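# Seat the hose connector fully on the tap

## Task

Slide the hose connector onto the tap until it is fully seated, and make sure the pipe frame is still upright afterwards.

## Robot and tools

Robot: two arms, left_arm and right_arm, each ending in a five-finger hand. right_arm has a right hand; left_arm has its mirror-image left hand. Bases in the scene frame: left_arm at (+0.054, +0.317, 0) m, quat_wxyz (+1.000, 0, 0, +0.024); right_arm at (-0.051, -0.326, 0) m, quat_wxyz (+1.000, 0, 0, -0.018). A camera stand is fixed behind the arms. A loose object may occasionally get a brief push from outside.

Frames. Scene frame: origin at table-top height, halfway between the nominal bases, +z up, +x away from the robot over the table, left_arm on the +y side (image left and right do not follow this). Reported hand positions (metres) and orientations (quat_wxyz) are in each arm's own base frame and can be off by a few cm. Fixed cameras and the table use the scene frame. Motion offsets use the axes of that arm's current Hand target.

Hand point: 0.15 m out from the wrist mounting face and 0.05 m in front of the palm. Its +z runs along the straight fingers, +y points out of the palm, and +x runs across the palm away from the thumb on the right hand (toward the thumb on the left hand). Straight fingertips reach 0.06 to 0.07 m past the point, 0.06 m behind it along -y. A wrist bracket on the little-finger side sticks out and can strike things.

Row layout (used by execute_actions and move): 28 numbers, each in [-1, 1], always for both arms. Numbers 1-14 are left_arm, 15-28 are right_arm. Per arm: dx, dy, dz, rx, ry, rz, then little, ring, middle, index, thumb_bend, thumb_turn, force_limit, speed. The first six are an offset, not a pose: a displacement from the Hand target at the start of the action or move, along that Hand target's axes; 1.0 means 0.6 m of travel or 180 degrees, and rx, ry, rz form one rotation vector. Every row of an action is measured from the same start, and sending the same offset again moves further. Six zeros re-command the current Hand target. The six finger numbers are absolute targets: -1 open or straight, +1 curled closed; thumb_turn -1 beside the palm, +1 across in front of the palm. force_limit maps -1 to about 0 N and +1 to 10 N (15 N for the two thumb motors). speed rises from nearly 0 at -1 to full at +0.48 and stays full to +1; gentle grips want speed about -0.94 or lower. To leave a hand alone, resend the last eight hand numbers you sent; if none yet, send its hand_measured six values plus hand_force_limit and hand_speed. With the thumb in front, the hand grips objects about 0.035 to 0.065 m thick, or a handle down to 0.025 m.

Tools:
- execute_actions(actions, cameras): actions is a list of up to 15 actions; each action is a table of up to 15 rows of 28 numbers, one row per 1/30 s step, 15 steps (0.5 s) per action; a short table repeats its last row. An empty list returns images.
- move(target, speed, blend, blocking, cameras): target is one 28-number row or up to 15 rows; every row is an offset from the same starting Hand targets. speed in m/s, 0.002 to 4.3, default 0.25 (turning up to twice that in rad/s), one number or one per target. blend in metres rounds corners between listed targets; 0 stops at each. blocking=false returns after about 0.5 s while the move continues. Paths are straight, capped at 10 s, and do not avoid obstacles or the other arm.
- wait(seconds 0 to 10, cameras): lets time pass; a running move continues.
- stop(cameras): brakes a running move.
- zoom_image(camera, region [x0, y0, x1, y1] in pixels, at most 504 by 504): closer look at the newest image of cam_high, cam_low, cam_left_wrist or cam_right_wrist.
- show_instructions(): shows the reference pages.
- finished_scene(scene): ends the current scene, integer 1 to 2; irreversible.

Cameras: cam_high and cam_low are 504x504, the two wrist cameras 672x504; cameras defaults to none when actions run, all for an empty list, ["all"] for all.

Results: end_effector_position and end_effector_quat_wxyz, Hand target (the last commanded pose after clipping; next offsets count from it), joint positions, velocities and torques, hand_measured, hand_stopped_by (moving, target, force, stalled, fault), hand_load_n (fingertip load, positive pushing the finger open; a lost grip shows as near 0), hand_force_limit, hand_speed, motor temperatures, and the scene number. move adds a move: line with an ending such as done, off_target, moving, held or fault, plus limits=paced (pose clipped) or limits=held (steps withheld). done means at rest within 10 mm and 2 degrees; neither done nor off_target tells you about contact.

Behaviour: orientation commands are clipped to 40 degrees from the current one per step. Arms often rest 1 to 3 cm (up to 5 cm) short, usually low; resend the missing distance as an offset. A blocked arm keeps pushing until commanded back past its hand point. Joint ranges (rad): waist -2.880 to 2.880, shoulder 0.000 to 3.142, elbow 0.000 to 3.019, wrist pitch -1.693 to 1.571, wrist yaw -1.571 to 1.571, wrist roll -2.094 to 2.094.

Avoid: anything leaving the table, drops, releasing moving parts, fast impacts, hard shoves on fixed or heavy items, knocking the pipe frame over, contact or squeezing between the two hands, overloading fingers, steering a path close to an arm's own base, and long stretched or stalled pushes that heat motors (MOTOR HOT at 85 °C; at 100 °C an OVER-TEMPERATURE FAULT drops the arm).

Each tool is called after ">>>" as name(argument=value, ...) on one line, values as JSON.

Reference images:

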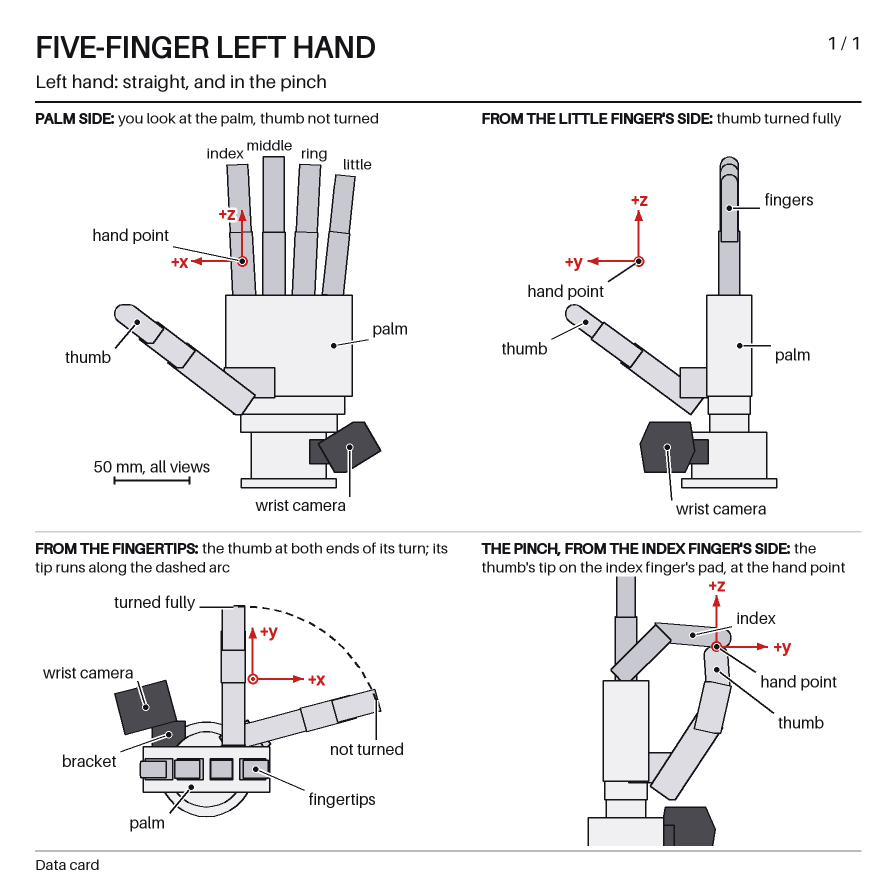

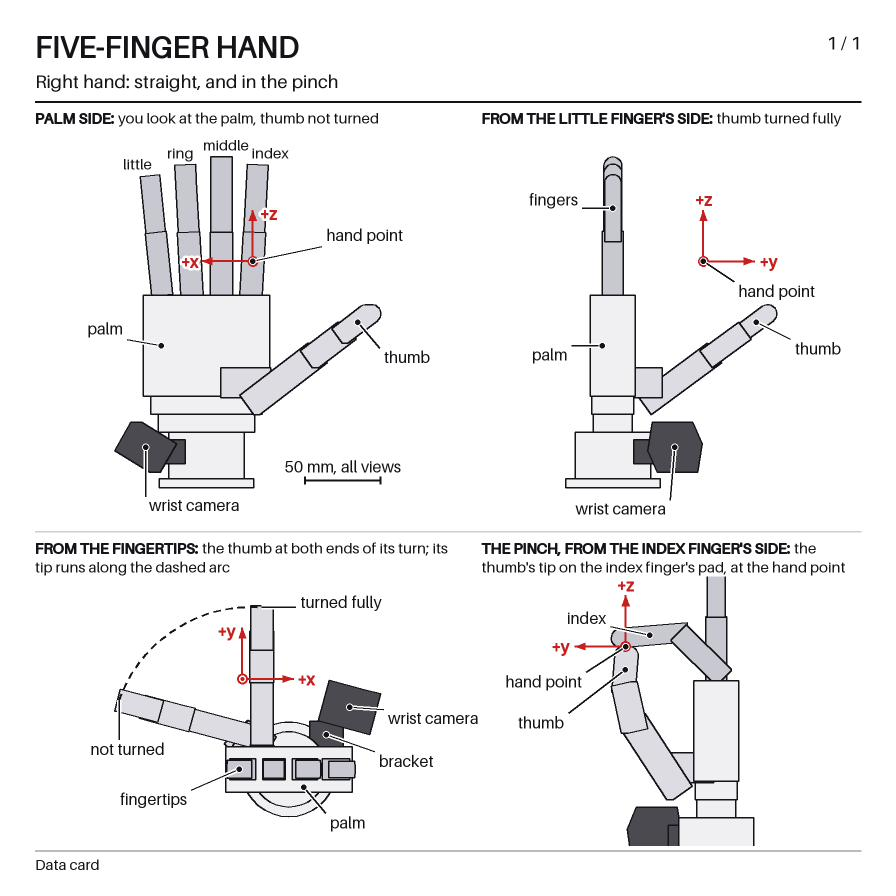

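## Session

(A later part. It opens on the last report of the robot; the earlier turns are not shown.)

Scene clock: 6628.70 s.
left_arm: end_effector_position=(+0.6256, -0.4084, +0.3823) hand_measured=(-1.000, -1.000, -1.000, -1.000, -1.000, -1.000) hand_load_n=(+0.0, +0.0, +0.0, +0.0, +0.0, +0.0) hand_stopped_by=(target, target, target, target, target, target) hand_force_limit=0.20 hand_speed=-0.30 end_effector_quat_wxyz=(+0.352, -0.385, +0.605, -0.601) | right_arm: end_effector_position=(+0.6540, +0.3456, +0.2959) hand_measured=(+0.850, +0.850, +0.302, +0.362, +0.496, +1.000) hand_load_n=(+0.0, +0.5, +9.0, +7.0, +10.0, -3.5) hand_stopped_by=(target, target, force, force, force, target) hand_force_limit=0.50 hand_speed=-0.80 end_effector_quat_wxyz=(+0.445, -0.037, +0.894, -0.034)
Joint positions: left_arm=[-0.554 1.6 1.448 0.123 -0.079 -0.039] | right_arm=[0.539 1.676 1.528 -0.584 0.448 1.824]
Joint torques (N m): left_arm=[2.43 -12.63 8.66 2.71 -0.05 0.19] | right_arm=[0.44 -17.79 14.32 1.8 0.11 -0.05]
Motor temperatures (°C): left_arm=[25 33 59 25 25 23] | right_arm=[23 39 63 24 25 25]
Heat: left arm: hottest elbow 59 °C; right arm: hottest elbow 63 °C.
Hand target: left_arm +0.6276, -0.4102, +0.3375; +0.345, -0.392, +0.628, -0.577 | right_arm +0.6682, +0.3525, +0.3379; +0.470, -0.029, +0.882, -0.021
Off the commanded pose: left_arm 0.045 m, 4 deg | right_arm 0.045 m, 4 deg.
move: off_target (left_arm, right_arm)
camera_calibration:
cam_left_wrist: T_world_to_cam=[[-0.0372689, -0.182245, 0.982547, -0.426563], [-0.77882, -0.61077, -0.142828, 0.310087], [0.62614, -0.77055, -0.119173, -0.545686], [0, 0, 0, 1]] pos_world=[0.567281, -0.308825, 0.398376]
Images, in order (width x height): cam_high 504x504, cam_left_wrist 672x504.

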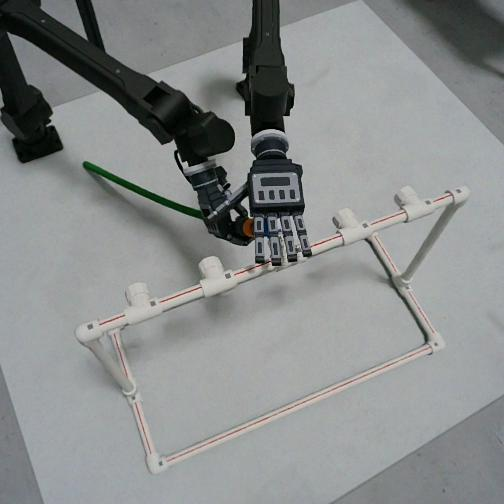

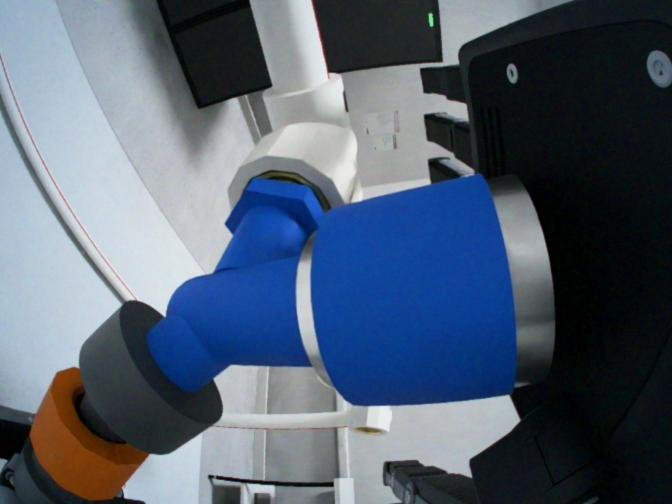

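>>> move(target=[0,0.067,-0.015,0,0,0, -1,-1,-1,-1,-1,-1,0.2,-0.3, -0.067,0,0.003,0,0,0.02, 0.85,0.85,0.74,0.74,0.9,1,0.5,-0.8], speed=0.08, cameras=["cam_left_wrist","cam_high"])

Scene clock: 6651.13 s.
left_arm: end_effector_position=(+0.6163, -0.4011, +0.3824) hand_measured=(-1.000, -1.000, -1.000, -1.000, -1.000, -1.000) hand_load_n=(+0.0, +0.0, +0.0, +0.0, +0.0, +0.0) hand_stopped_by=(target, target, target, target, target, target) hand_force_limit=0.20 hand_speed=-0.30 end_effector_quat_wxyz=(+0.366, -0.374, +0.581, -0.624) | right_arm: end_effector_position=(+0.6643, +0.3502, +0.2968) hand_measured=(+0.850, +0.850, +0.302, +0.362, +0.496, +1.000) hand_load_n=(+0.0, +0.0, +9.0, +7.0, +10.5, -4.5) hand_stopped_by=(target, target, force, force, force, target) hand_force_limit=0.50 hand_speed=-0.80 end_effector_quat_wxyz=(+0.421, -0.033, +0.906, -0.038)
Joint positions: left_arm=[-0.554 1.568 1.356 0.257 -0.086 -0.039] | right_arm=[0.536 1.723 1.623 -0.689 0.44 1.85]
Joint torques (N m): left_arm=[2.2 -10.29 6.23 1.31 0.13 0.19] | right_arm=[-0.26 -19.37 16.81 2.8 0.04 0.21]
Motor temperatures (°C): left_arm=[25 33 54 25 25 23] | right_arm=[23 39 63 24 25 25]
Heat: left arm: hottest elbow 54 °C; right arm: hottest elbow 63 °C.
Hand target: left_arm +0.6159, -0.4051, +0.2984; +0.345, -0.392, +0.628, -0.577 | right_arm +0.6921, +0.3553, +0.3701; +0.471, -0.001, +0.882, -0.007
Off the commanded pose: left_arm 0.084 m, 8 deg | right_arm 0.079 m, 8 deg.
move: off_target (left_arm, right_arm)
camera_calibration:
cam_left_wrist: T_world_to_cam=[[-0.0986841, -0.143967, 0.98465, -0.373218], [-0.764726, -0.622174, -0.167611, 0.303593], [0.636754, -0.769528, -0.0486963, -0.567361], [0, 0, 0, 1]] pos_world=[0.556604, -0.301443, 0.390746]
Images, in order (width x height): cam_high 504x504, cam_left_wrist 672x504.

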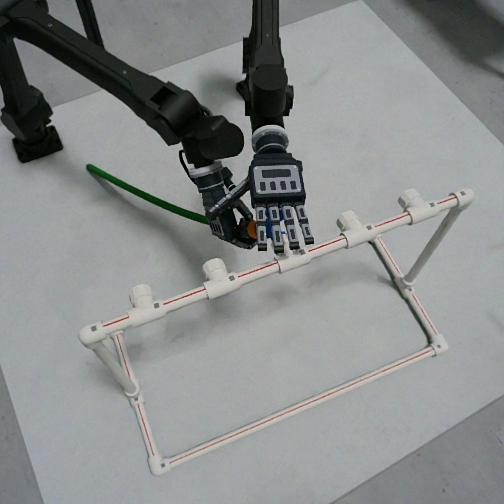

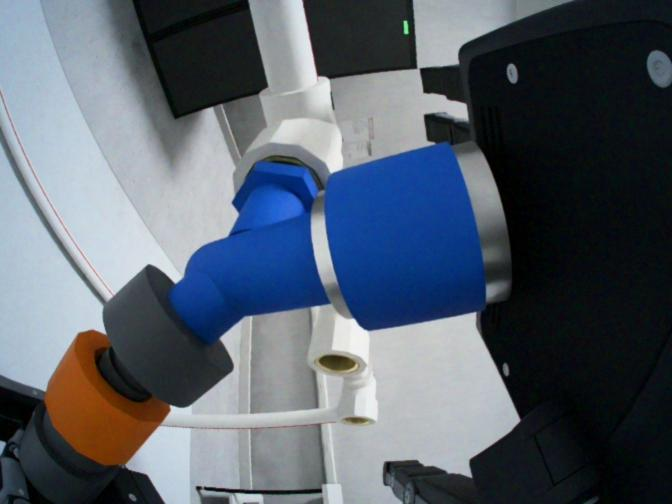

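>>> move(target=[0.021,0.104,-0.035,-0.04,0,0, -1,-1,-1,-1,-1,-1,0.2,-0.3, -0.118,0.006,0.011,0,0,0.01, 0.85,0.85,0.74,0.74,0.9,1,0.5,-0.8], speed=0.1, cameras=["cam_left_wrist","cam_high"])

>>> zoom_image(camera="cam_left_wrist", region=[0, 220, 280, 500])

Scene clock: 6665.40 s.
left_arm: end_effector_position=(+0.6091, -0.3953, +0.3829) hand_measured=(-1.000, -1.000, -1.000, -1.000, -1.000, -1.000) hand_load_n=(+0.0, +0.0, +0.0, +0.0, +0.0, -0.5) hand_stopped_by=(target, target, target, target, target, target) hand_force_limit=0.20 hand_speed=-0.30 end_effector_quat_wxyz=(+0.367, -0.376, +0.580, -0.622) | right_arm: end_effector_position=(+0.6804, +0.3520, +0.2983) hand_measured=(+0.850, +0.850, +0.302, +0.362, +0.496, +1.000) hand_load_n=(+0.0, +0.0, +9.5, +7.0, +10.5, -4.0) hand_stopped_by=(target, target, force, force, force, target) hand_force_limit=0.50 hand_speed=-0.80 end_effector_quat_wxyz=(+0.411, -0.031, +0.910, -0.037)
Joint positions: left_arm=[-0.554 1.544 1.331 0.256 -0.092 -0.039] | right_arm=[0.524 1.77 1.703 -0.742 0.424 1.854]
Joint torques (N m): left_arm=[2.61 -13.51 11.79 3.02 0.12 0.08] | right_arm=[-0.38 -23.88 15.16 2.56 0.17 0.2]
Motor temperatures (°C): left_arm=[25 33 51 25 25 23] | right_arm=[23 40 66 24 25 25]
Heat: left arm: hottest elbow 51 °C; right arm: hottest elbow 66 °C.
Hand target: left_arm +0.6105, -0.3965, +0.3805; +0.366, -0.377, +0.581, -0.622 (not the last commanded pose) | right_arm +0.6876, +0.3428, +0.3968; +0.474, +0.004, +0.881, -0.002 (last step not sent: back at the drive's target)
Off the commanded pose: left_arm 0.147 m, 15 deg | right_arm 0.139 m, 10 deg.
led back after a hold (right arm): the arm was led back toward your command in small steps, so it may still be short of it.
move: held (left_arm, right_arm; a check stopped the path); limits=held
pose unreachable (left arm): on one or more control steps of this call, first in action 0 (counted from 0), this arm could not follow its commanded pose, so it was not sent that pose on those steps. It may still have moved: this result reports where it is.
cause: moving toward the commanded pose would bring a part of the arm too close to another arm (a part of this arm just beyond joint 6 (wrist roll) and a part of the right arm just beyond its joint 4 (wrist pitch), along the way the arms are being sent, or toward where that arm still pushes).
pose unreachable (right arm): on one or more control steps of this call, first in action 0 (counted from 0), this arm could not follow its commanded pose, so it was not sent that pose on those steps. On the call's last step it was still not sent that pose. It may still have moved: this result reports where it is.
cause: moving toward the commanded pose would bring a part of the arm too close to another arm (a part of this arm just beyond joint 4 (wrist pitch) and a part of the left arm just beyond its joint 6 (wrist roll), 7 mm apart when this arm was first held).
camera_calibration:
cam_left_wrist: T_world_to_cam=[[-0.0961219, -0.145267, 0.984712, -0.375716], [-0.761443, -0.62642, -0.166739, 0.297699], [0.641065, -0.76583, -0.0504, -0.5588], [0, 0, 0, 1]] pos_world=[0.548794, -0.29604, 0.391446]
Images, in order (width x height): cam_high 504x504, cam_left_wrist 672x504.

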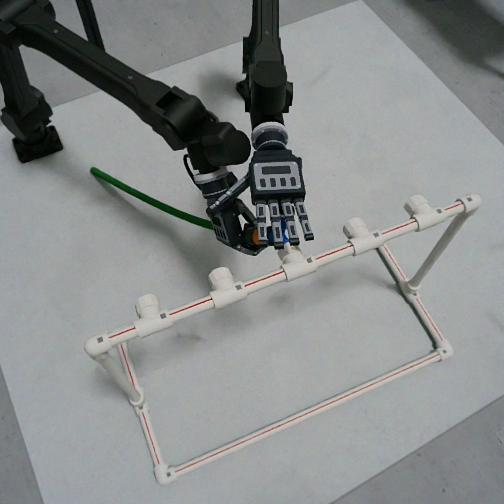

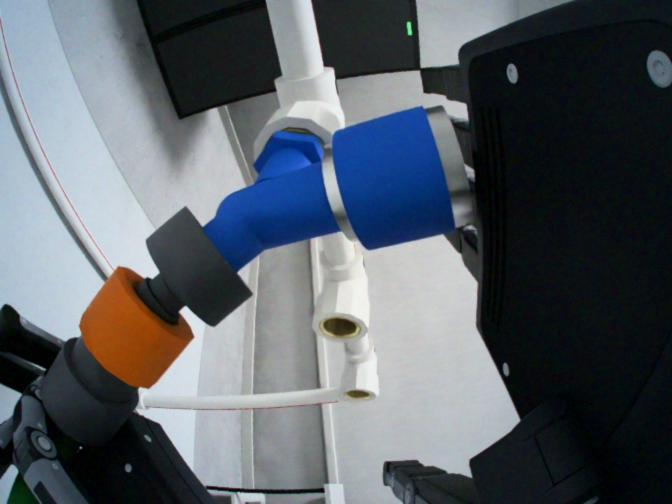

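Scaled by 1.800 from the camera's 672x504 image, which has a finer 960x720 frame.

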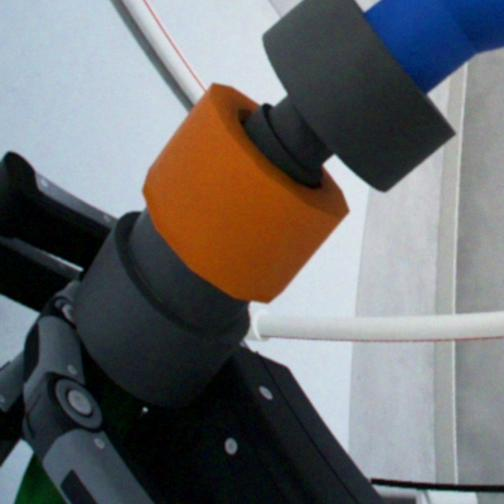

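>>> move(target=[[0.005,-0.1165,0.005,0,0,0, -1,-1,-1,-1,-1,-1,0.2,-0.3, 0.02,0,0,0,0,0, 0.85,0.85,0.74,0.74,0.9,1,0.5,-0.8],[-0.006,-0.113,0.106,-0.072,-0.083,0.008, -1,-1,-1,-1,-1,-1,0.2,-0.3, 0.02,0,0,0,0,0, 0.85,0.85,0.74,0.74,0.9,1,0.5,-0.8]], speed=0.1, blend=0.01, cameras=["cam_left_wrist","cam_high","cam_low"])

Scene clock: 6845.60 s.
left_arm: end_effector_position=(+0.6091, -0.3953, +0.3829) hand_measured=(-1.000, -1.000, -1.000, -1.000, -1.000, -1.000) hand_load_n=(+0.0, +0.0, +0.0, +0.0, +0.0, +0.0) hand_stopped_by=(target, target, target, target, target, target) hand_force_limit=0.20 hand_speed=-0.30 end_effector_quat_wxyz=(+0.367, -0.376, +0.580, -0.622) | right_arm: end_effector_position=(+0.6746, +0.3483, +0.2987) hand_measured=(+0.850, +0.850, +0.302, +0.362, +0.496, +1.000) hand_load_n=(+0.0, +0.0, +9.5, +7.5, +10.5, -3.5) hand_stopped_by=(target, target, force, force, force, target) hand_force_limit=0.50 hand_speed=-0.80 end_effector_quat_wxyz=(+0.410, -0.031, +0.911, -0.037)
Joint positions: left_arm=[-0.554 1.544 1.331 0.256 -0.092 -0.039] | right_arm=[0.523 1.752 1.681 -0.74 0.422 1.855]
Joint torques (N m): left_arm=[2.67 -13.98 11.55 3 0.06 0.08] | right_arm=[-0.26 -25.58 10.96 3.48 0.17 0.19]
Motor temperatures (°C): left_arm=[25 33 53 25 25 23] | right_arm=[23 46 59 24 25 26]
Heat: left arm: hottest elbow 53 °C; right arm: hottest elbow 59 °C.
Hand target: left_arm +0.6091, -0.3953, +0.3829; +0.367, -0.376, +0.580, -0.622 (not the last commanded pose) | right_arm +0.6773, +0.3382, +0.3930; +0.473, +0.003, +0.881, -0.001 (not the last commanded pose)
Off the commanded pose: left_arm 0.092 m, 20 deg | right_arm 0.089 m, 10 deg.
move: held (left_arm, right_arm; a check stopped the path); path passed 0 of 2 targets; limits=held
pose unreachable (left arm): on one or more control steps of this call, first in action 0 (counted from 0), this arm could not follow its commanded pose, so it was not sent that pose on those steps. It may still have moved: this result reports where it is.
cause: moving toward the commanded pose would bring a part of the arm too close to another arm (a part of this arm just beyond joint 6 (wrist roll) and a part of the right arm just beyond its joint 4 (wrist pitch), where that arm would come to rest).
pose unreachable (right arm): on one or more control steps of this call, first in action 0 (counted from 0), this arm could not follow its commanded pose, so it was not sent that pose on those steps. It may still have moved: this result reports where it is.
cause: moving toward the commanded pose would bring a part of the arm too close to another arm (a part of this arm just beyond joint 4 (wrist pitch) and a part of the left arm just beyond its joint 6 (wrist roll), along the way the arms are being sent, or toward where that arm still pushes).
camera_calibration:
cam_left_wrist: T_world_to_cam=[[-0.0961219, -0.145267, 0.984712, -0.375716], [-0.761443, -0.62642, -0.166739, 0.297699], [0.641065, -0.76583, -0.0504, -0.5588], [0, 0, 0, 1]] pos_world=[0.548794, -0.29604, 0.391446]
Images, in order (width x height): cam_high 504x504, cam_low 504x504, cam_left_wrist 672x504.

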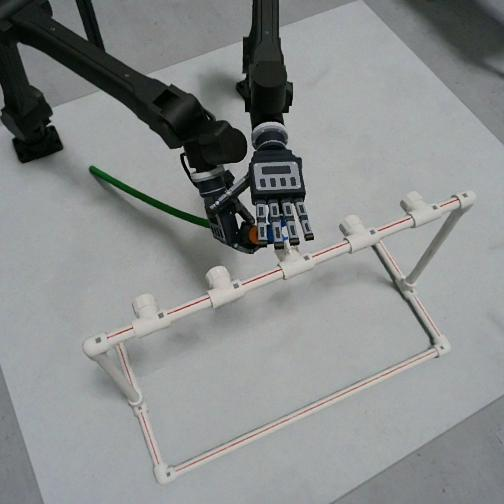

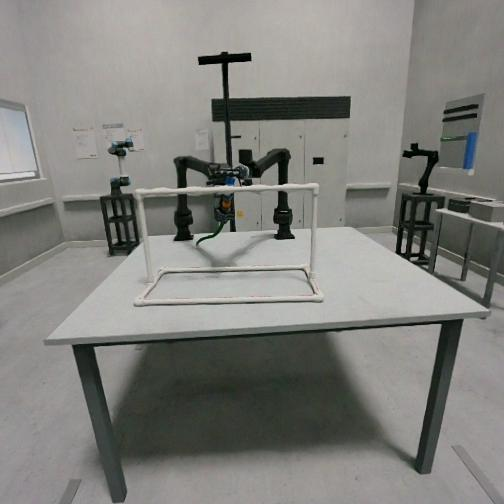

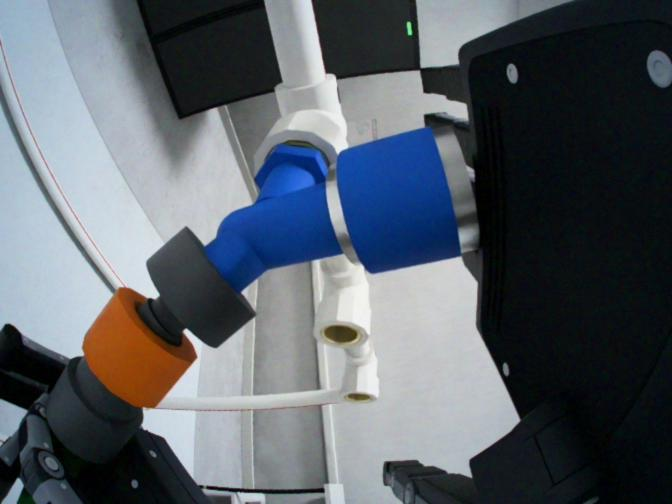

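>>> move(target=[0,0,0,0,0,0, -1,-1,-1,-1,-1,-1,0.2,-0.3, 0.079,0.008,0.032,0,0,0, 0.85,0.85,0.74,0.74,0.9,1,0.5,-0.8], speed=0.1, cameras=["cam_left_wrist"])

Scene clock: 6853.40 s.
left_arm: end_effector_position=(+0.6090, -0.3953, +0.3829) hand_measured=(-1.000, -1.000, -1.000, -1.000, -1.000, -1.000) hand_load_n=(+0.0, +0.0, +0.0, +0.0, +0.0, -0.5) hand_stopped_by=(target, target, target, target, target, target) hand_force_limit=0.20 hand_speed=-0.30 end_effector_quat_wxyz=(+0.367, -0.376, +0.580, -0.622) | right_arm: end_effector_position=(+0.6700, +0.3450, +0.2974) hand_measured=(+0.850, +0.850, +0.302, +0.362, +0.496, +1.000) hand_load_n=(+0.0, +0.0, +9.0, +7.0, +10.0, -3.5) hand_stopped_by=(target, target, force, force, force, target) hand_force_limit=0.50 hand_speed=-0.80 end_effector_quat_wxyz=(+0.442, -0.018, +0.897, -0.021)
Joint positions: left_arm=[-0.554 1.544 1.331 0.256 -0.091 -0.039] | right_arm=[0.524 1.71 1.573 -0.596 0.428 1.861]
Joint torques (N m): left_arm=[2.61 -14.04 11.54 3.02 0.06 0.08] | right_arm=[0.79 -22.71 8.95 2.77 0.39 0.25]
Motor temperatures (°C): left_arm=[25 33 53 25 25 23] | right_arm=[23 46 59 24 25 26]
Heat: left arm: hottest elbow 53 °C; right arm: hottest elbow 59 °C.
Hand target: left_arm +0.6090, -0.3953, +0.3829; +0.367, -0.376, +0.580, -0.622 | right_arm +0.6671, +0.3430, +0.3429; +0.473, +0.003, +0.881, -0.001
Off the commanded pose: left_arm 0.000 m, 0 deg | right_arm 0.046 m, 5 deg.
move: off_target (right_arm)
camera_calibration:
cam_left_wrist: T_world_to_cam=[[-0.0961771, -0.145237, 0.984711, -0.375676], [-0.761668, -0.626146, -0.166744, 0.297906], [0.64079, -0.76606, -0.0504016, -0.558717], [0, 0, 0, 1]] pos_world=[0.548795, -0.29604, 0.391446]
Images, in order (width x height): cam_left_wrist 672x504.

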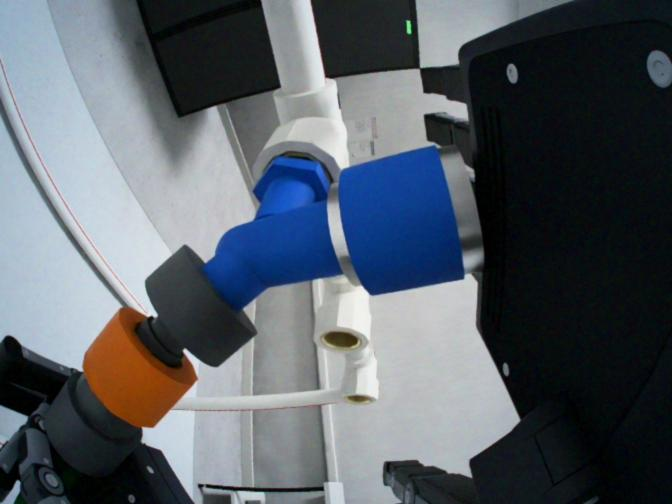

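>>> move(target=[[0.005,-0.1165,0.005,0,0,0, -1,-1,-1,-1,-1,-1,0.2,-0.3, 0,0,0,0,0,0, 0.85,0.85,0.74,0.74,0.9,1,0.5,-0.8],[-0.006,-0.113,0.100,-0.072,-0.083,0.008, -1,-1,-1,-1,-1,-1,0.2,-0.3, 0,0,0,0,0,0, 0.85,0.85,0.74,0.74,0.9,1,0.5,-0.8]], speed=0.1, blend=0.01, cameras=["cam_left_wrist","cam_high","cam_low"])

>>> zoom_image(camera="cam_high", region=[200, 130, 360, 290])

>>> zoom_image(camera="cam_low", region=[190, 150, 290, 250])

Scene clock: 6870.83 s.
left_arm: end_effector_position=(+0.6560, -0.4035, +0.4411) hand_measured=(-1.000, -1.000, -1.000, -1.000, -1.000, -1.000) hand_load_n=(-0.5, +0.0, -0.5, +0.0, +0.0, +0.0) hand_stopped_by=(target, target, target, target, target, target) hand_force_limit=0.20 hand_speed=-0.30 end_effector_quat_wxyz=(+0.404, -0.484, +0.605, -0.485) | right_arm: end_effector_position=(+0.6700, +0.3450, +0.2972) hand_measured=(+0.850, +0.850, +0.302, +0.362, +0.496, +1.000) hand_load_n=(+0.0, +0.0, +9.0, +7.0, +10.0, -3.5) hand_stopped_by=(target, target, force, force, force, target) hand_force_limit=0.50 hand_speed=-0.80 end_effector_quat_wxyz=(+0.442, -0.018, +0.897, -0.021)
Joint positions: left_arm=[-0.607 1.718 1.878 -0.382 -0.397 -0.067] | right_arm=[0.524 1.71 1.573 -0.596 0.428 1.861]
Joint torques (N m): left_arm=[2.02 -14.45 16.8 2.44 -0.12 -0.03] | right_arm=[0.79 -22.59 8.98 2.82 0.39 0.24]
Motor temperatures (°C): left_arm=[25 33 53 25 25 23] | right_arm=[23 44 58 24 25 26]
Heat: left arm: hottest elbow 53 °C; right arm: hottest elbow 58 °C.
Hand target: left_arm +0.6629, -0.4150, +0.4531; +0.402, -0.485, +0.599, -0.494 | right_arm +0.6671, +0.3430, +0.3427; +0.473, +0.003, +0.881, -0.001
Off the commanded pose: left_arm 0.018 m, 1 deg | right_arm 0.046 m, 5 deg.
move: off_target (left_arm, right_arm)
camera_calibration:
cam_left_wrist: T_world_to_cam=[[0.16644, -0.273136, 0.947467, -0.637037], [-0.610694, -0.78296, -0.118433, 0.154661], [0.774177, -0.558901, -0.297119, -0.487223], [0, 0, 0, 1]] pos_world=[0.577676, -0.325214, 0.477126]
Images, in order (width x height): cam_high 504x504, cam_low 504x504, cam_left_wrist 672x504.

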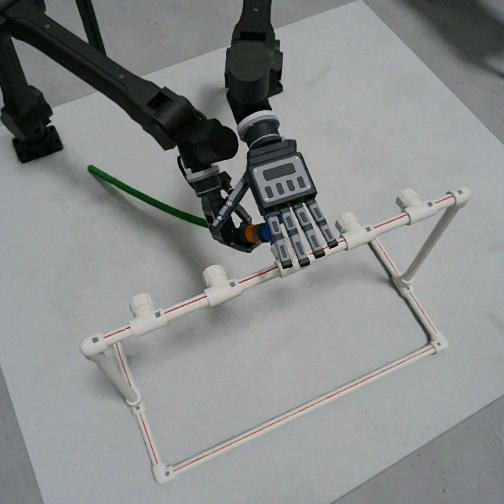

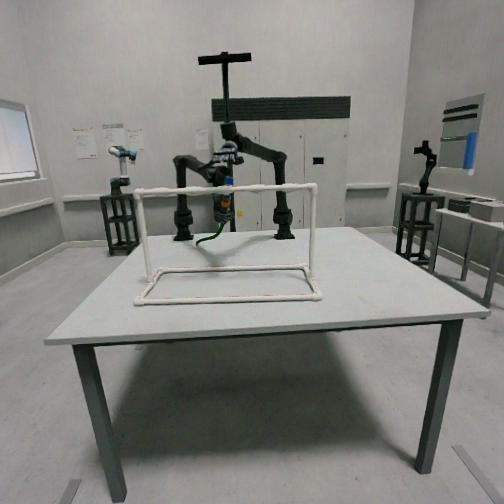

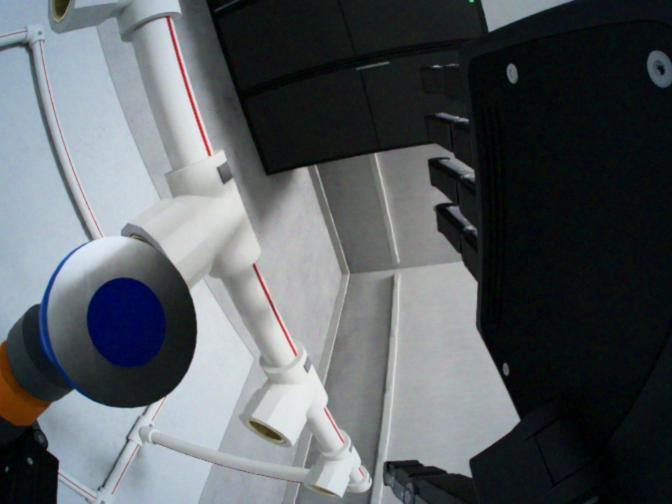

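Scaled by 3.150.

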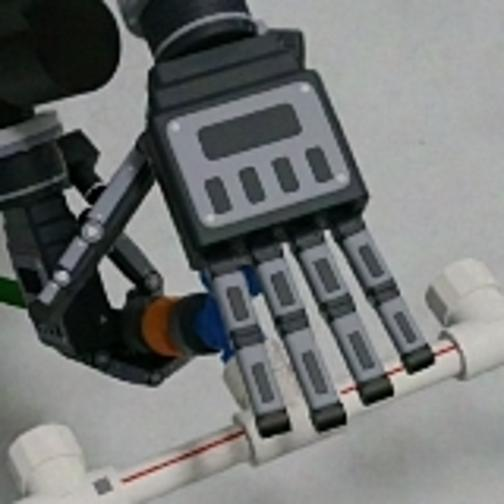

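Scaled by 5.040.

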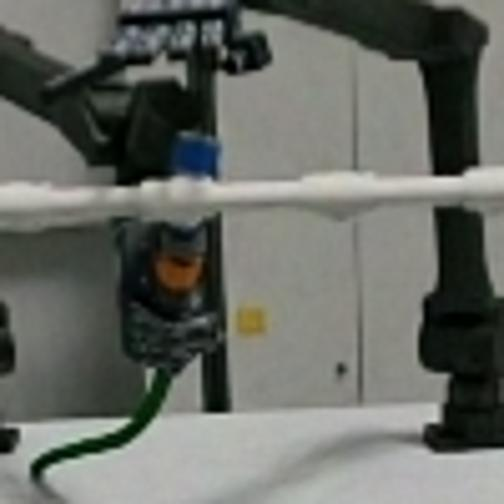

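>>> move(target=[0.0164,0.0763,0.001,0,0,0, -1,-1,-1,-1,-1,-1,0.2,-0.3, 0,0,0,0,0,0, 0.85,0.85,0.74,0.74,0.9,1,0.5,-0.8], speed=0.1, cameras=["cam_left_wrist","cam_high","cam_low"])

>>> zoom_image(camera="cam_high", region=[200, 130, 360, 290])

>>> zoom_image(camera="cam_low", region=[190, 150, 290, 250])

Scene clock: 6908.93 s.
left_arm: end_effector_position=(+0.6549, -0.4117, +0.4342) hand_measured=(-1.000, -1.000, -1.000, -1.000, -1.000, -1.000) hand_load_n=(+0.0, +0.0, +0.0, +0.0, +0.0, +0.0) hand_stopped_by=(target, target, target, target, target, target) hand_force_limit=0.20 hand_speed=-0.30 end_effector_quat_wxyz=(+0.407, -0.483, +0.598, -0.493) | right_arm: end_effector_position=(+0.6700, +0.3450, +0.2972) hand_measured=(+0.850, +0.850, +0.302, +0.362, +0.496, +1.000) hand_load_n=(+0.0, +0.0, +9.5, +7.0, +10.0, -3.5) hand_stopped_by=(target, target, force, force, force, target) hand_force_limit=0.50 hand_speed=-0.80 end_effector_quat_wxyz=(+0.442, -0.018, +0.897, -0.021)
Joint positions: left_arm=[-0.62 1.717 1.845 -0.329 -0.411 -0.07] | right_arm=[0.524 1.71 1.573 -0.596 0.428 1.861]
Joint torques (N m): left_arm=[2.9 -16.91 12.9 2.76 0 0.08] | right_arm=[0.91 -22.65 8.95 2.81 0.38 0.25]
Motor temperatures (°C): left_arm=[25 34 53 25 25 23] | right_arm=[23 43 57 24 25 26]
Heat: left arm: hottest elbow 53 °C; right arm: hottest elbow 57 °C.
Hand target: left_arm +0.6564, -0.4103, +0.4420; +0.409, -0.483, +0.595, -0.496 (not the last commanded pose) | right_arm +0.6671, +0.3430, +0.3427; +0.473, +0.003, +0.881, -0.001
Off the commanded pose: left_arm 0.029 m, 1 deg | right_arm 0.046 m, 5 deg.
move: held (left_arm; a check stopped the path), off_target (right_arm); limits=held
pose unreachable (left arm): on one or more control steps of this call, first in action 0 (counted from 0), this arm could not follow its commanded pose, so it was not sent that pose on those steps. It may still have moved: this result reports where it is.
cause: moving toward the commanded pose would bring a part of the arm too close to another arm (a part of this arm just beyond joint 4 (wrist pitch) and a part of the right arm just beyond its joint 4 (wrist pitch), at the place that arm is still heading or pushing toward).
camera_calibration:
cam_left_wrist: T_world_to_cam=[[0.149886, -0.261101, 0.953604, -0.619515], [-0.607078, -0.785579, -0.119675, 0.143831], [0.780379, -0.560974, -0.276256, -0.50707], [0, 0, 0, 1]] pos_world=[0.57588, -0.333218, 0.467904]
Images, in order (width x height): cam_high 504x504, cam_low 504x504, cam_left_wrist 672x504.

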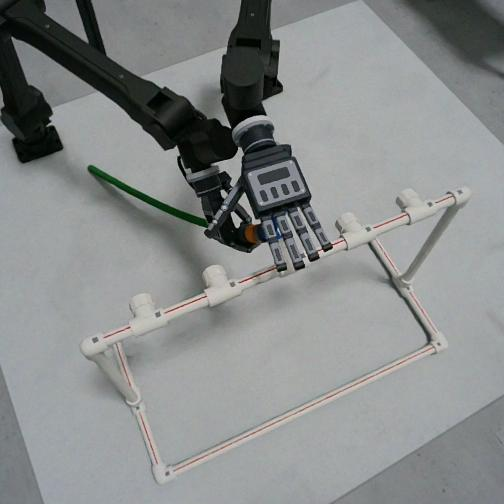

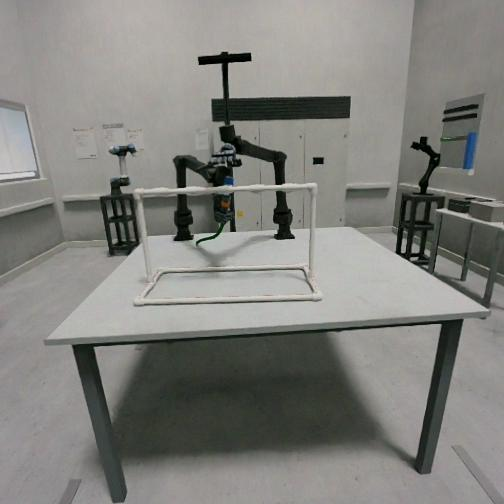

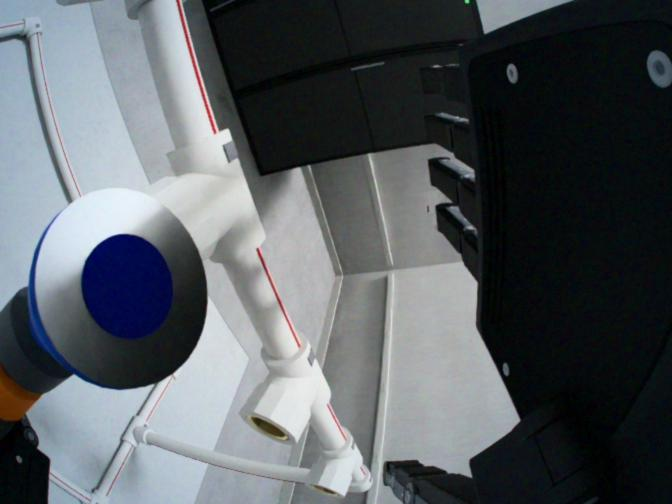

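Scaled by 3.150.

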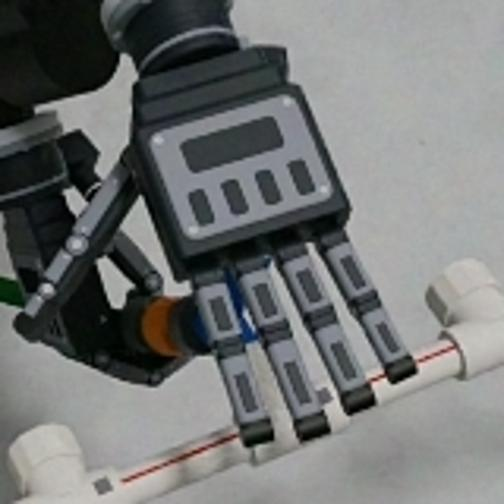

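Scaled by 5.040.

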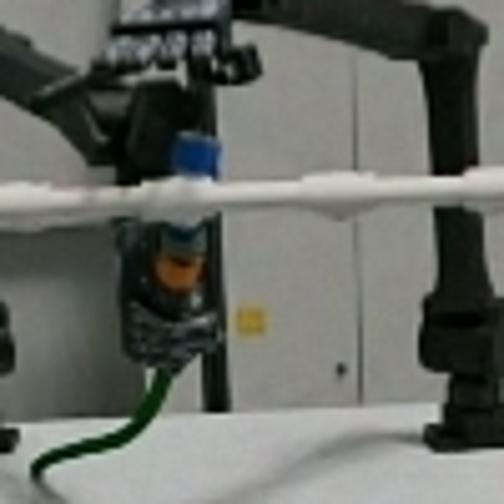

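>>> move(target=[0.005,0.008,-0.074,-0.0317,0.169,0.0366, -1,-1,-1,-1,-1,-1,0.2,-0.3, 0,0,0,0,0,0, 0.85,0.85,0.74,0.74,0.9,1,0.5,-0.8], speed=0.1, cameras=["cam_left_wrist","cam_high","cam_low"])

Scene clock: 7009.40 s.
left_arm: end_effector_position=(+0.6099, -0.4091, +0.4258) hand_measured=(-1.000, -1.000, -1.000, -1.000, -1.000, -1.000) hand_load_n=(-0.5, +0.0, +0.0, +0.0, +0.0, +0.0) hand_stopped_by=(target, target, target, target, target, target) hand_force_limit=0.20 hand_speed=-0.30 end_effector_quat_wxyz=(+0.231, -0.329, +0.736, -0.545) | right_arm: end_effector_position=(+0.6700, +0.3450, +0.2972) hand_measured=(+0.850, +0.850, +0.302, +0.362, +0.496, +1.000) hand_load_n=(+0.0, +0.0, +9.5, +7.0, +10.0, -3.5) hand_stopped_by=(target, target, force, force, force, target) hand_force_limit=0.50 hand_speed=-0.80 end_effector_quat_wxyz=(+0.442, -0.018, +0.897, -0.021)
Joint positions: left_arm=[-0.489 1.678 1.845 -0.48 0.248 0.06] | right_arm=[0.524 1.71 1.573 -0.596 0.428 1.861]
Joint torques (N m): left_arm=[3.19 -16.67 14.38 2.5 0.22 0.16] | right_arm=[0.79 -22.59 8.91 2.8 0.39 0.24]
Heat: left arm: hottest elbow 51 °C; right arm: hottest elbow 54 °C.
Hand target: left_arm +0.6123, -0.4044, +0.4449; +0.242, -0.321, +0.731, -0.551 | right_arm +0.6671, +0.3430, +0.3427; +0.473, +0.003, +0.881, -0.001
Off the commanded pose: left_arm 0.020 m, 2 deg | right_arm 0.046 m, 5 deg.
move: off_target (left_arm, right_arm)
camera_calibration:
cam_left_wrist: T_world_to_cam=[[0.0951741, -0.356906, 0.929279, -0.599477], [-0.933732, -0.355623, -0.0409529, 0.459237], [0.345089, -0.8638, -0.3671, -0.292525], [0, 0, 0, 1]] pos_world=[0.586806, -0.303325, 0.468502]
Images, in order (width x height): cam_high 504x504, cam_low 504x504, cam_left_wrist 672x504.

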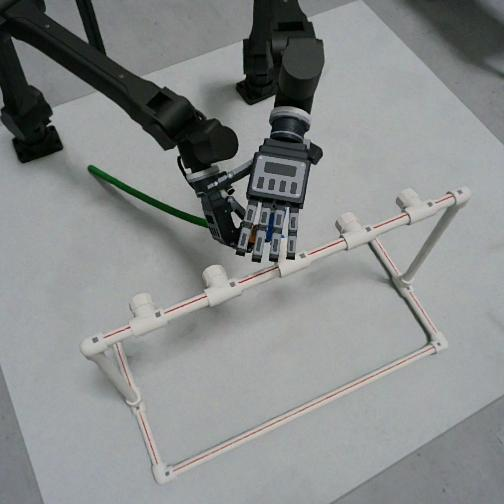

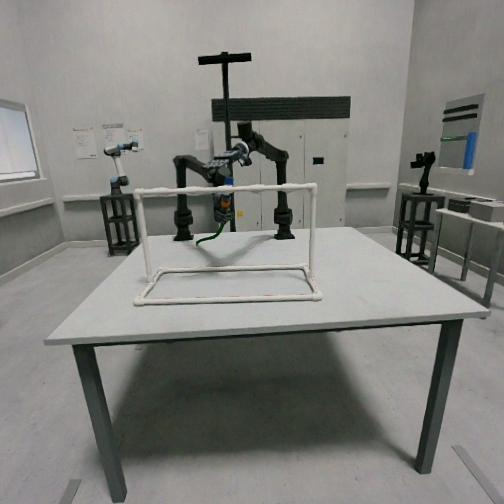

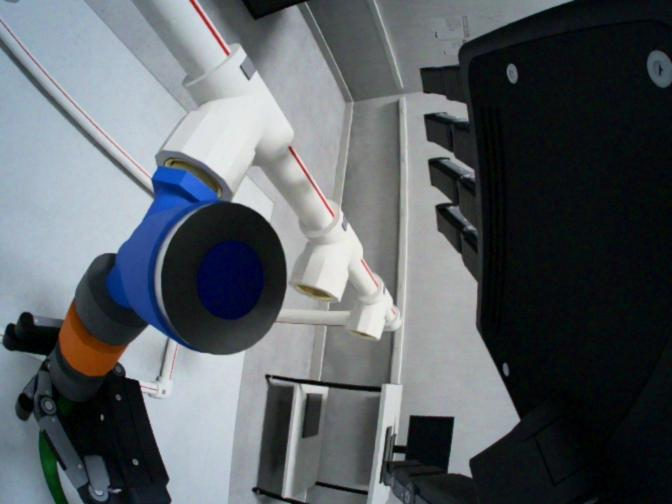

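>>> move(target=[0,0.08,0,0,0,0, -1,-1,-1,-1,-1,-1,0.2,-0.3, 0,0,0,0,0,0, 0.85,0.85,0.74,0.74,0.9,1,0.5,-0.8], speed=0.1, cameras=["cam_left_wrist"])

Scene clock: 7023.30 s.
left_arm: end_effector_position=(+0.6012, -0.4011, +0.3951) hand_measured=(-1.000, -1.000, -1.000, -1.000, -1.000, -1.000) hand_load_n=(+0.0, +0.0, +0.0, +0.0, +0.0, +0.0) hand_stopped_by=(target, target, target, target, target, target) hand_force_limit=0.20 hand_speed=-0.30 end_effector_quat_wxyz=(+0.233, -0.326, +0.734, -0.548) | right_arm: end_effector_position=(+0.6700, +0.3450, +0.2972) hand_measured=(+0.850, +0.850, +0.302, +0.362, +0.496, +1.000) hand_load_n=(+0.0, +0.0, +9.0, +7.0, +10.0, -3.5) hand_stopped_by=(target, target, force, force, force, target) hand_force_limit=0.50 hand_speed=-0.80 end_effector_quat_wxyz=(+0.442, -0.018, +0.897, -0.021)
Joint positions: left_arm=[-0.484 1.632 1.702 -0.376 0.254 0.063] | right_arm=[0.524 1.71 1.573 -0.596 0.428 1.861]
Joint torques (N m): left_arm=[3.25 -16.62 10.59 3.75 0.23 0.19] | right_arm=[0.73 -22.65 8.95 2.8 0.39 0.25]
Heat: left arm: hottest elbow 51 °C; right arm: hottest elbow 54 °C.
Hand target: left_arm +0.6026, -0.3952, +0.3988; +0.242, -0.321, +0.731, -0.551 | right_arm +0.6671, +0.3430, +0.3427; +0.473, +0.003, +0.881, -0.001
Off the commanded pose: left_arm 0.007 m, 1 deg | right_arm 0.046 m, 5 deg.
move: off_target (right_arm)
camera_calibration:
cam_left_wrist: T_world_to_cam=[[0.0877199, -0.354395, 0.930972, -0.562524], [-0.93389, -0.354466, -0.0469404, 0.455496], [0.346634, -0.865308, -0.362059, -0.297385], [0, 0, 0, 1]] pos_world=[0.577811, -0.295227, 0.437404]
Images, in order (width x height): cam_left_wrist 672x504.

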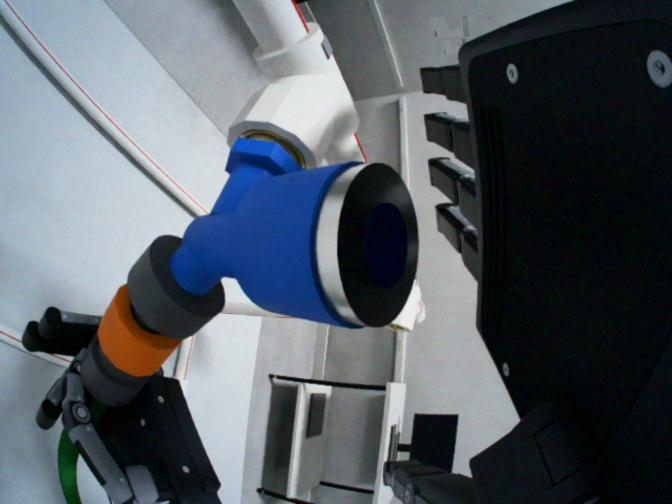

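>>> move(target=[0,0.06,0,0,0,0, -1,-1,-1,-1,-1,-1,0.2,-0.3, 0,0,0,0,0,0, 0.85,0.85,0.74,0.74,0.9,1,0.5,-0.8], speed=0.1, cameras=["cam_left_wrist"])

Scene clock: 7034.23 s.
left_arm: end_effector_position=(+0.5929, -0.3945, +0.3784) hand_measured=(-1.000, -1.000, -1.000, -1.000, -1.000, -1.000) hand_load_n=(+0.0, +0.0, +0.0, +0.0, +0.0, +0.0) hand_stopped_by=(target, target, target, target, target, target) hand_force_limit=0.20 hand_speed=-0.30 end_effector_quat_wxyz=(+0.241, -0.319, +0.727, -0.558) | right_arm: end_effector_position=(+0.6700, +0.3450, +0.2972) hand_measured=(+0.850, +0.850, +0.302, +0.362, +0.496, +1.000) hand_load_n=(+0.0, +0.0, +9.5, +7.0, +10.0, -3.5) hand_stopped_by=(target, target, force, force, force, target) hand_force_limit=0.50 hand_speed=-0.80 end_effector_quat_wxyz=(+0.442, -0.018, +0.897, -0.021)
Joint positions: left_arm=[-0.48 1.591 1.588 -0.27 0.26 0.065] | right_arm=[0.524 1.71 1.573 -0.596 0.428 1.862]
Joint torques (N m): left_arm=[3.31 -14.74 9.77 3.36 0.18 0.19] | right_arm=[0.85 -22.53 8.94 2.8 0.37 0.25]
Heat: left arm: hottest elbow 52 °C; right arm: hottest elbow 54 °C.
Hand target: left_arm +0.5951, -0.3887, +0.3643; +0.242, -0.321, +0.731, -0.551 | right_arm +0.6671, +0.3429, +0.3427; +0.473, +0.003, +0.881, -0.001
Off the commanded pose: left_arm 0.016 m, 1 deg | right_arm 0.046 m, 5 deg.
move: off_target (left_arm, right_arm)
camera_calibration:
cam_left_wrist: T_world_to_cam=[[0.0597542, -0.339934, 0.938549, -0.524417], [-0.932802, -0.353771, -0.0687443, 0.457251], [0.3554, -0.871373, -0.338231, -0.311381], [0, 0, 0, 1]] pos_world=[0.568525, -0.287835, 0.418305]
Images, in order (width x height): cam_left_wrist 672x504.

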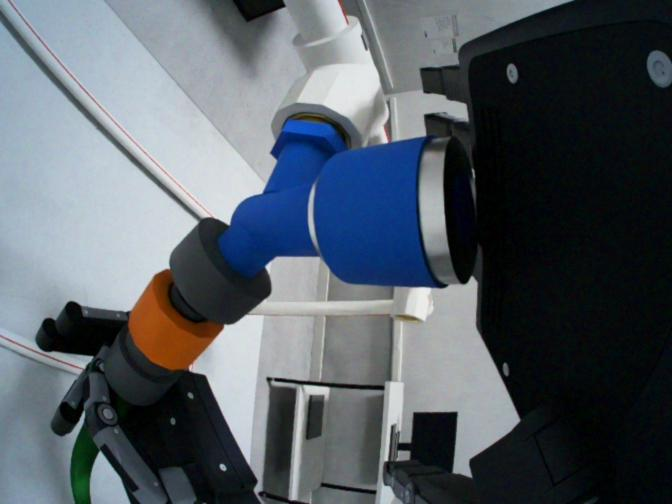

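>>> move(target=[[0,-0.03,0.03,0,0,0, -1,-1,-1,-1,-1,-1,0.2,-0.3, 0,0,0,0,0,0, 0.85,0.85,0.74,0.74,0.9,1,0.5,-0.8],[0.01,0.005,0.07,0,0,0, -1,-1,-1,-1,-1,-1,0.2,-0.3, 0,0,0,0,0,0, 0.85,0.85,0.74,0.74,0.9,1,0.5,-0.8]], speed=0.1, cameras=["cam_left_wrist"])

Scene clock: 7048.80 s.
left_arm: end_effector_position=(+0.6076, -0.4062, +0.3750) hand_measured=(-1.000, -1.000, -1.000, -1.000, -1.000, -1.000) hand_load_n=(+0.0, +0.0, +0.0, +0.0, +0.0, +0.0) hand_stopped_by=(target, target, target, target, target, target) hand_force_limit=0.20 hand_speed=-0.30 end_effector_quat_wxyz=(+0.251, -0.318, +0.721, -0.562) | right_arm: end_effector_position=(+0.6700, +0.3450, +0.2972) hand_measured=(+0.850, +0.850, +0.302, +0.362, +0.496, +1.000) hand_load_n=(+0.0, +0.0, +9.0, +7.0, +10.0, -3.5) hand_stopped_by=(target, target, force, force, force, target) hand_force_limit=0.50 hand_speed=-0.80 end_effector_quat_wxyz=(+0.442, -0.018, +0.897, -0.021)
Joint positions: left_arm=[-0.49 1.631 1.617 -0.237 0.237 0.065] | right_arm=[0.524 1.71 1.573 -0.596 0.428 1.862]
Joint torques (N m): left_arm=[1.9 -10.81 14.13 2.82 -0.01 0.11] | right_arm=[0.67 -22.59 8.92 2.82 0.38 0.26]
Heat: left arm: hottest elbow 52 °C; right arm: hottest elbow 53 °C.
Hand target: left_arm +0.6203, -0.4197, +0.3499; +0.242, -0.321, +0.731, -0.551 | right_arm +0.6671, +0.3429, +0.3427; +0.473, +0.003, +0.881, -0.001
Off the commanded pose: left_arm 0.031 m, 2 deg | right_arm 0.046 m, 5 deg.
move: off_target (left_arm, right_arm)
camera_calibration:
cam_left_wrist: T_world_to_cam=[[0.0432255, -0.33488, 0.941269, -0.515102], [-0.927038, -0.364693, -0.0871765, 0.465586], [0.372468, -0.868824, -0.32621, -0.341871], [0, 0, 0, 1]] pos_world=[0.581217, -0.299727, 0.413916]
Images, in order (width x height): cam_left_wrist 672x504.

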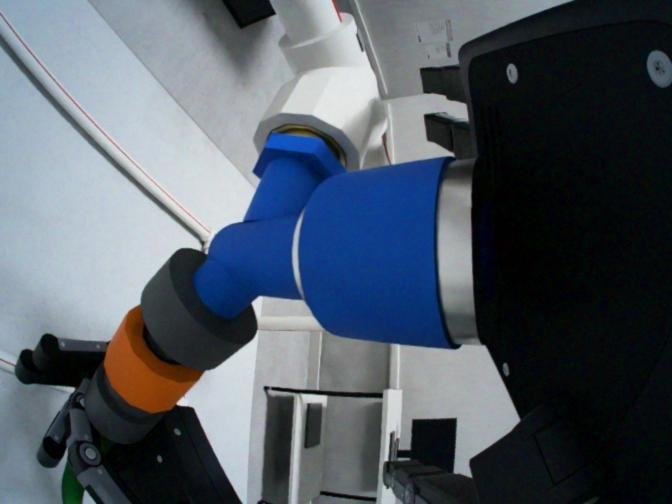

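>>> move(target=[[0,-0.04,0.03,0,0,0, -1,-1,-1,-1,-1,-1,0.2,-0.3, 0,0,0,0,0,0, 0.85,0.85,0.74,0.74,0.9,1,0.5,-0.8],[0.01,0.01,0.05,0,0,0, -1,-1,-1,-1,-1,-1,0.2,-0.3, 0,0,0,0,0,0, 0.85,0.85,0.74,0.74,0.9,1,0.5,-0.8]], speed=0.1, cameras=["cam_left_wrist"])

Scene clock: 7063.33 s.
left_arm: end_effector_position=(+0.6323, -0.4337, +0.3670) hand_measured=(-1.000, -1.000, -1.000, -1.000, -1.000, -1.000) hand_load_n=(-0.5, +0.0, +0.0, +0.0, +0.0, +0.0) hand_stopped_by=(target, target, target, target, target, target) hand_force_limit=0.20 hand_speed=-0.30 end_effector_quat_wxyz=(+0.252, -0.316, +0.722, -0.561) | right_arm: end_effector_position=(+0.6700, +0.3450, +0.2972) hand_measured=(+0.850, +0.850, +0.302, +0.362, +0.496, +1.000) hand_load_n=(+0.0, +0.0, +9.5, +7.5, +10.0, -3.5) hand_stopped_by=(target, target, force, force, force, target) hand_force_limit=0.50 hand_speed=-0.80 end_effector_quat_wxyz=(+0.442, -0.018, +0.897, -0.021)
Joint positions: left_arm=[-0.512 1.726 1.719 -0.245 0.217 0.065] | right_arm=[0.524 1.71 1.573 -0.596 0.428 1.862]
Joint torques (N m): left_arm=[2.02 -14.45 10.25 3.69 0.01 0.06] | right_arm=[0.73 -22.77 8.99 2.82 0.38 0.25]
Heat: left arm: hottest elbow 53 °C; right arm: hottest elbow 53 °C.
Hand target: left_arm +0.6362, -0.4425, +0.3357; +0.242, -0.321, +0.731, -0.551 | right_arm +0.6671, +0.3429, +0.3427; +0.473, +0.003, +0.881, -0.001
Off the commanded pose: left_arm 0.033 m, 2 deg | right_arm 0.046 m, 5 deg.
move: off_target (left_arm, right_arm)
camera_calibration:
cam_left_wrist: T_world_to_cam=[[0.0409083, -0.339425, 0.939743, -0.517735], [-0.927649, -0.362324, -0.0904858, 0.480343], [0.371205, -0.868051, -0.32969, -0.375133], [0, 0, 0, 1]] pos_world=[0.606021, -0.327327, 0.406324]
Images, in order (width x height): cam_left_wrist 672x504.

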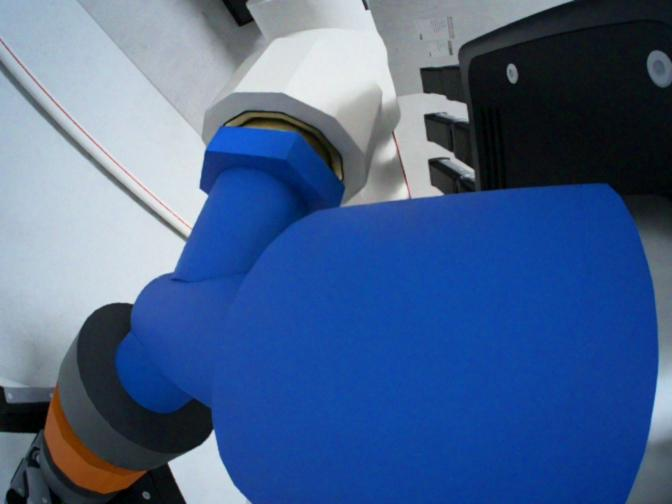

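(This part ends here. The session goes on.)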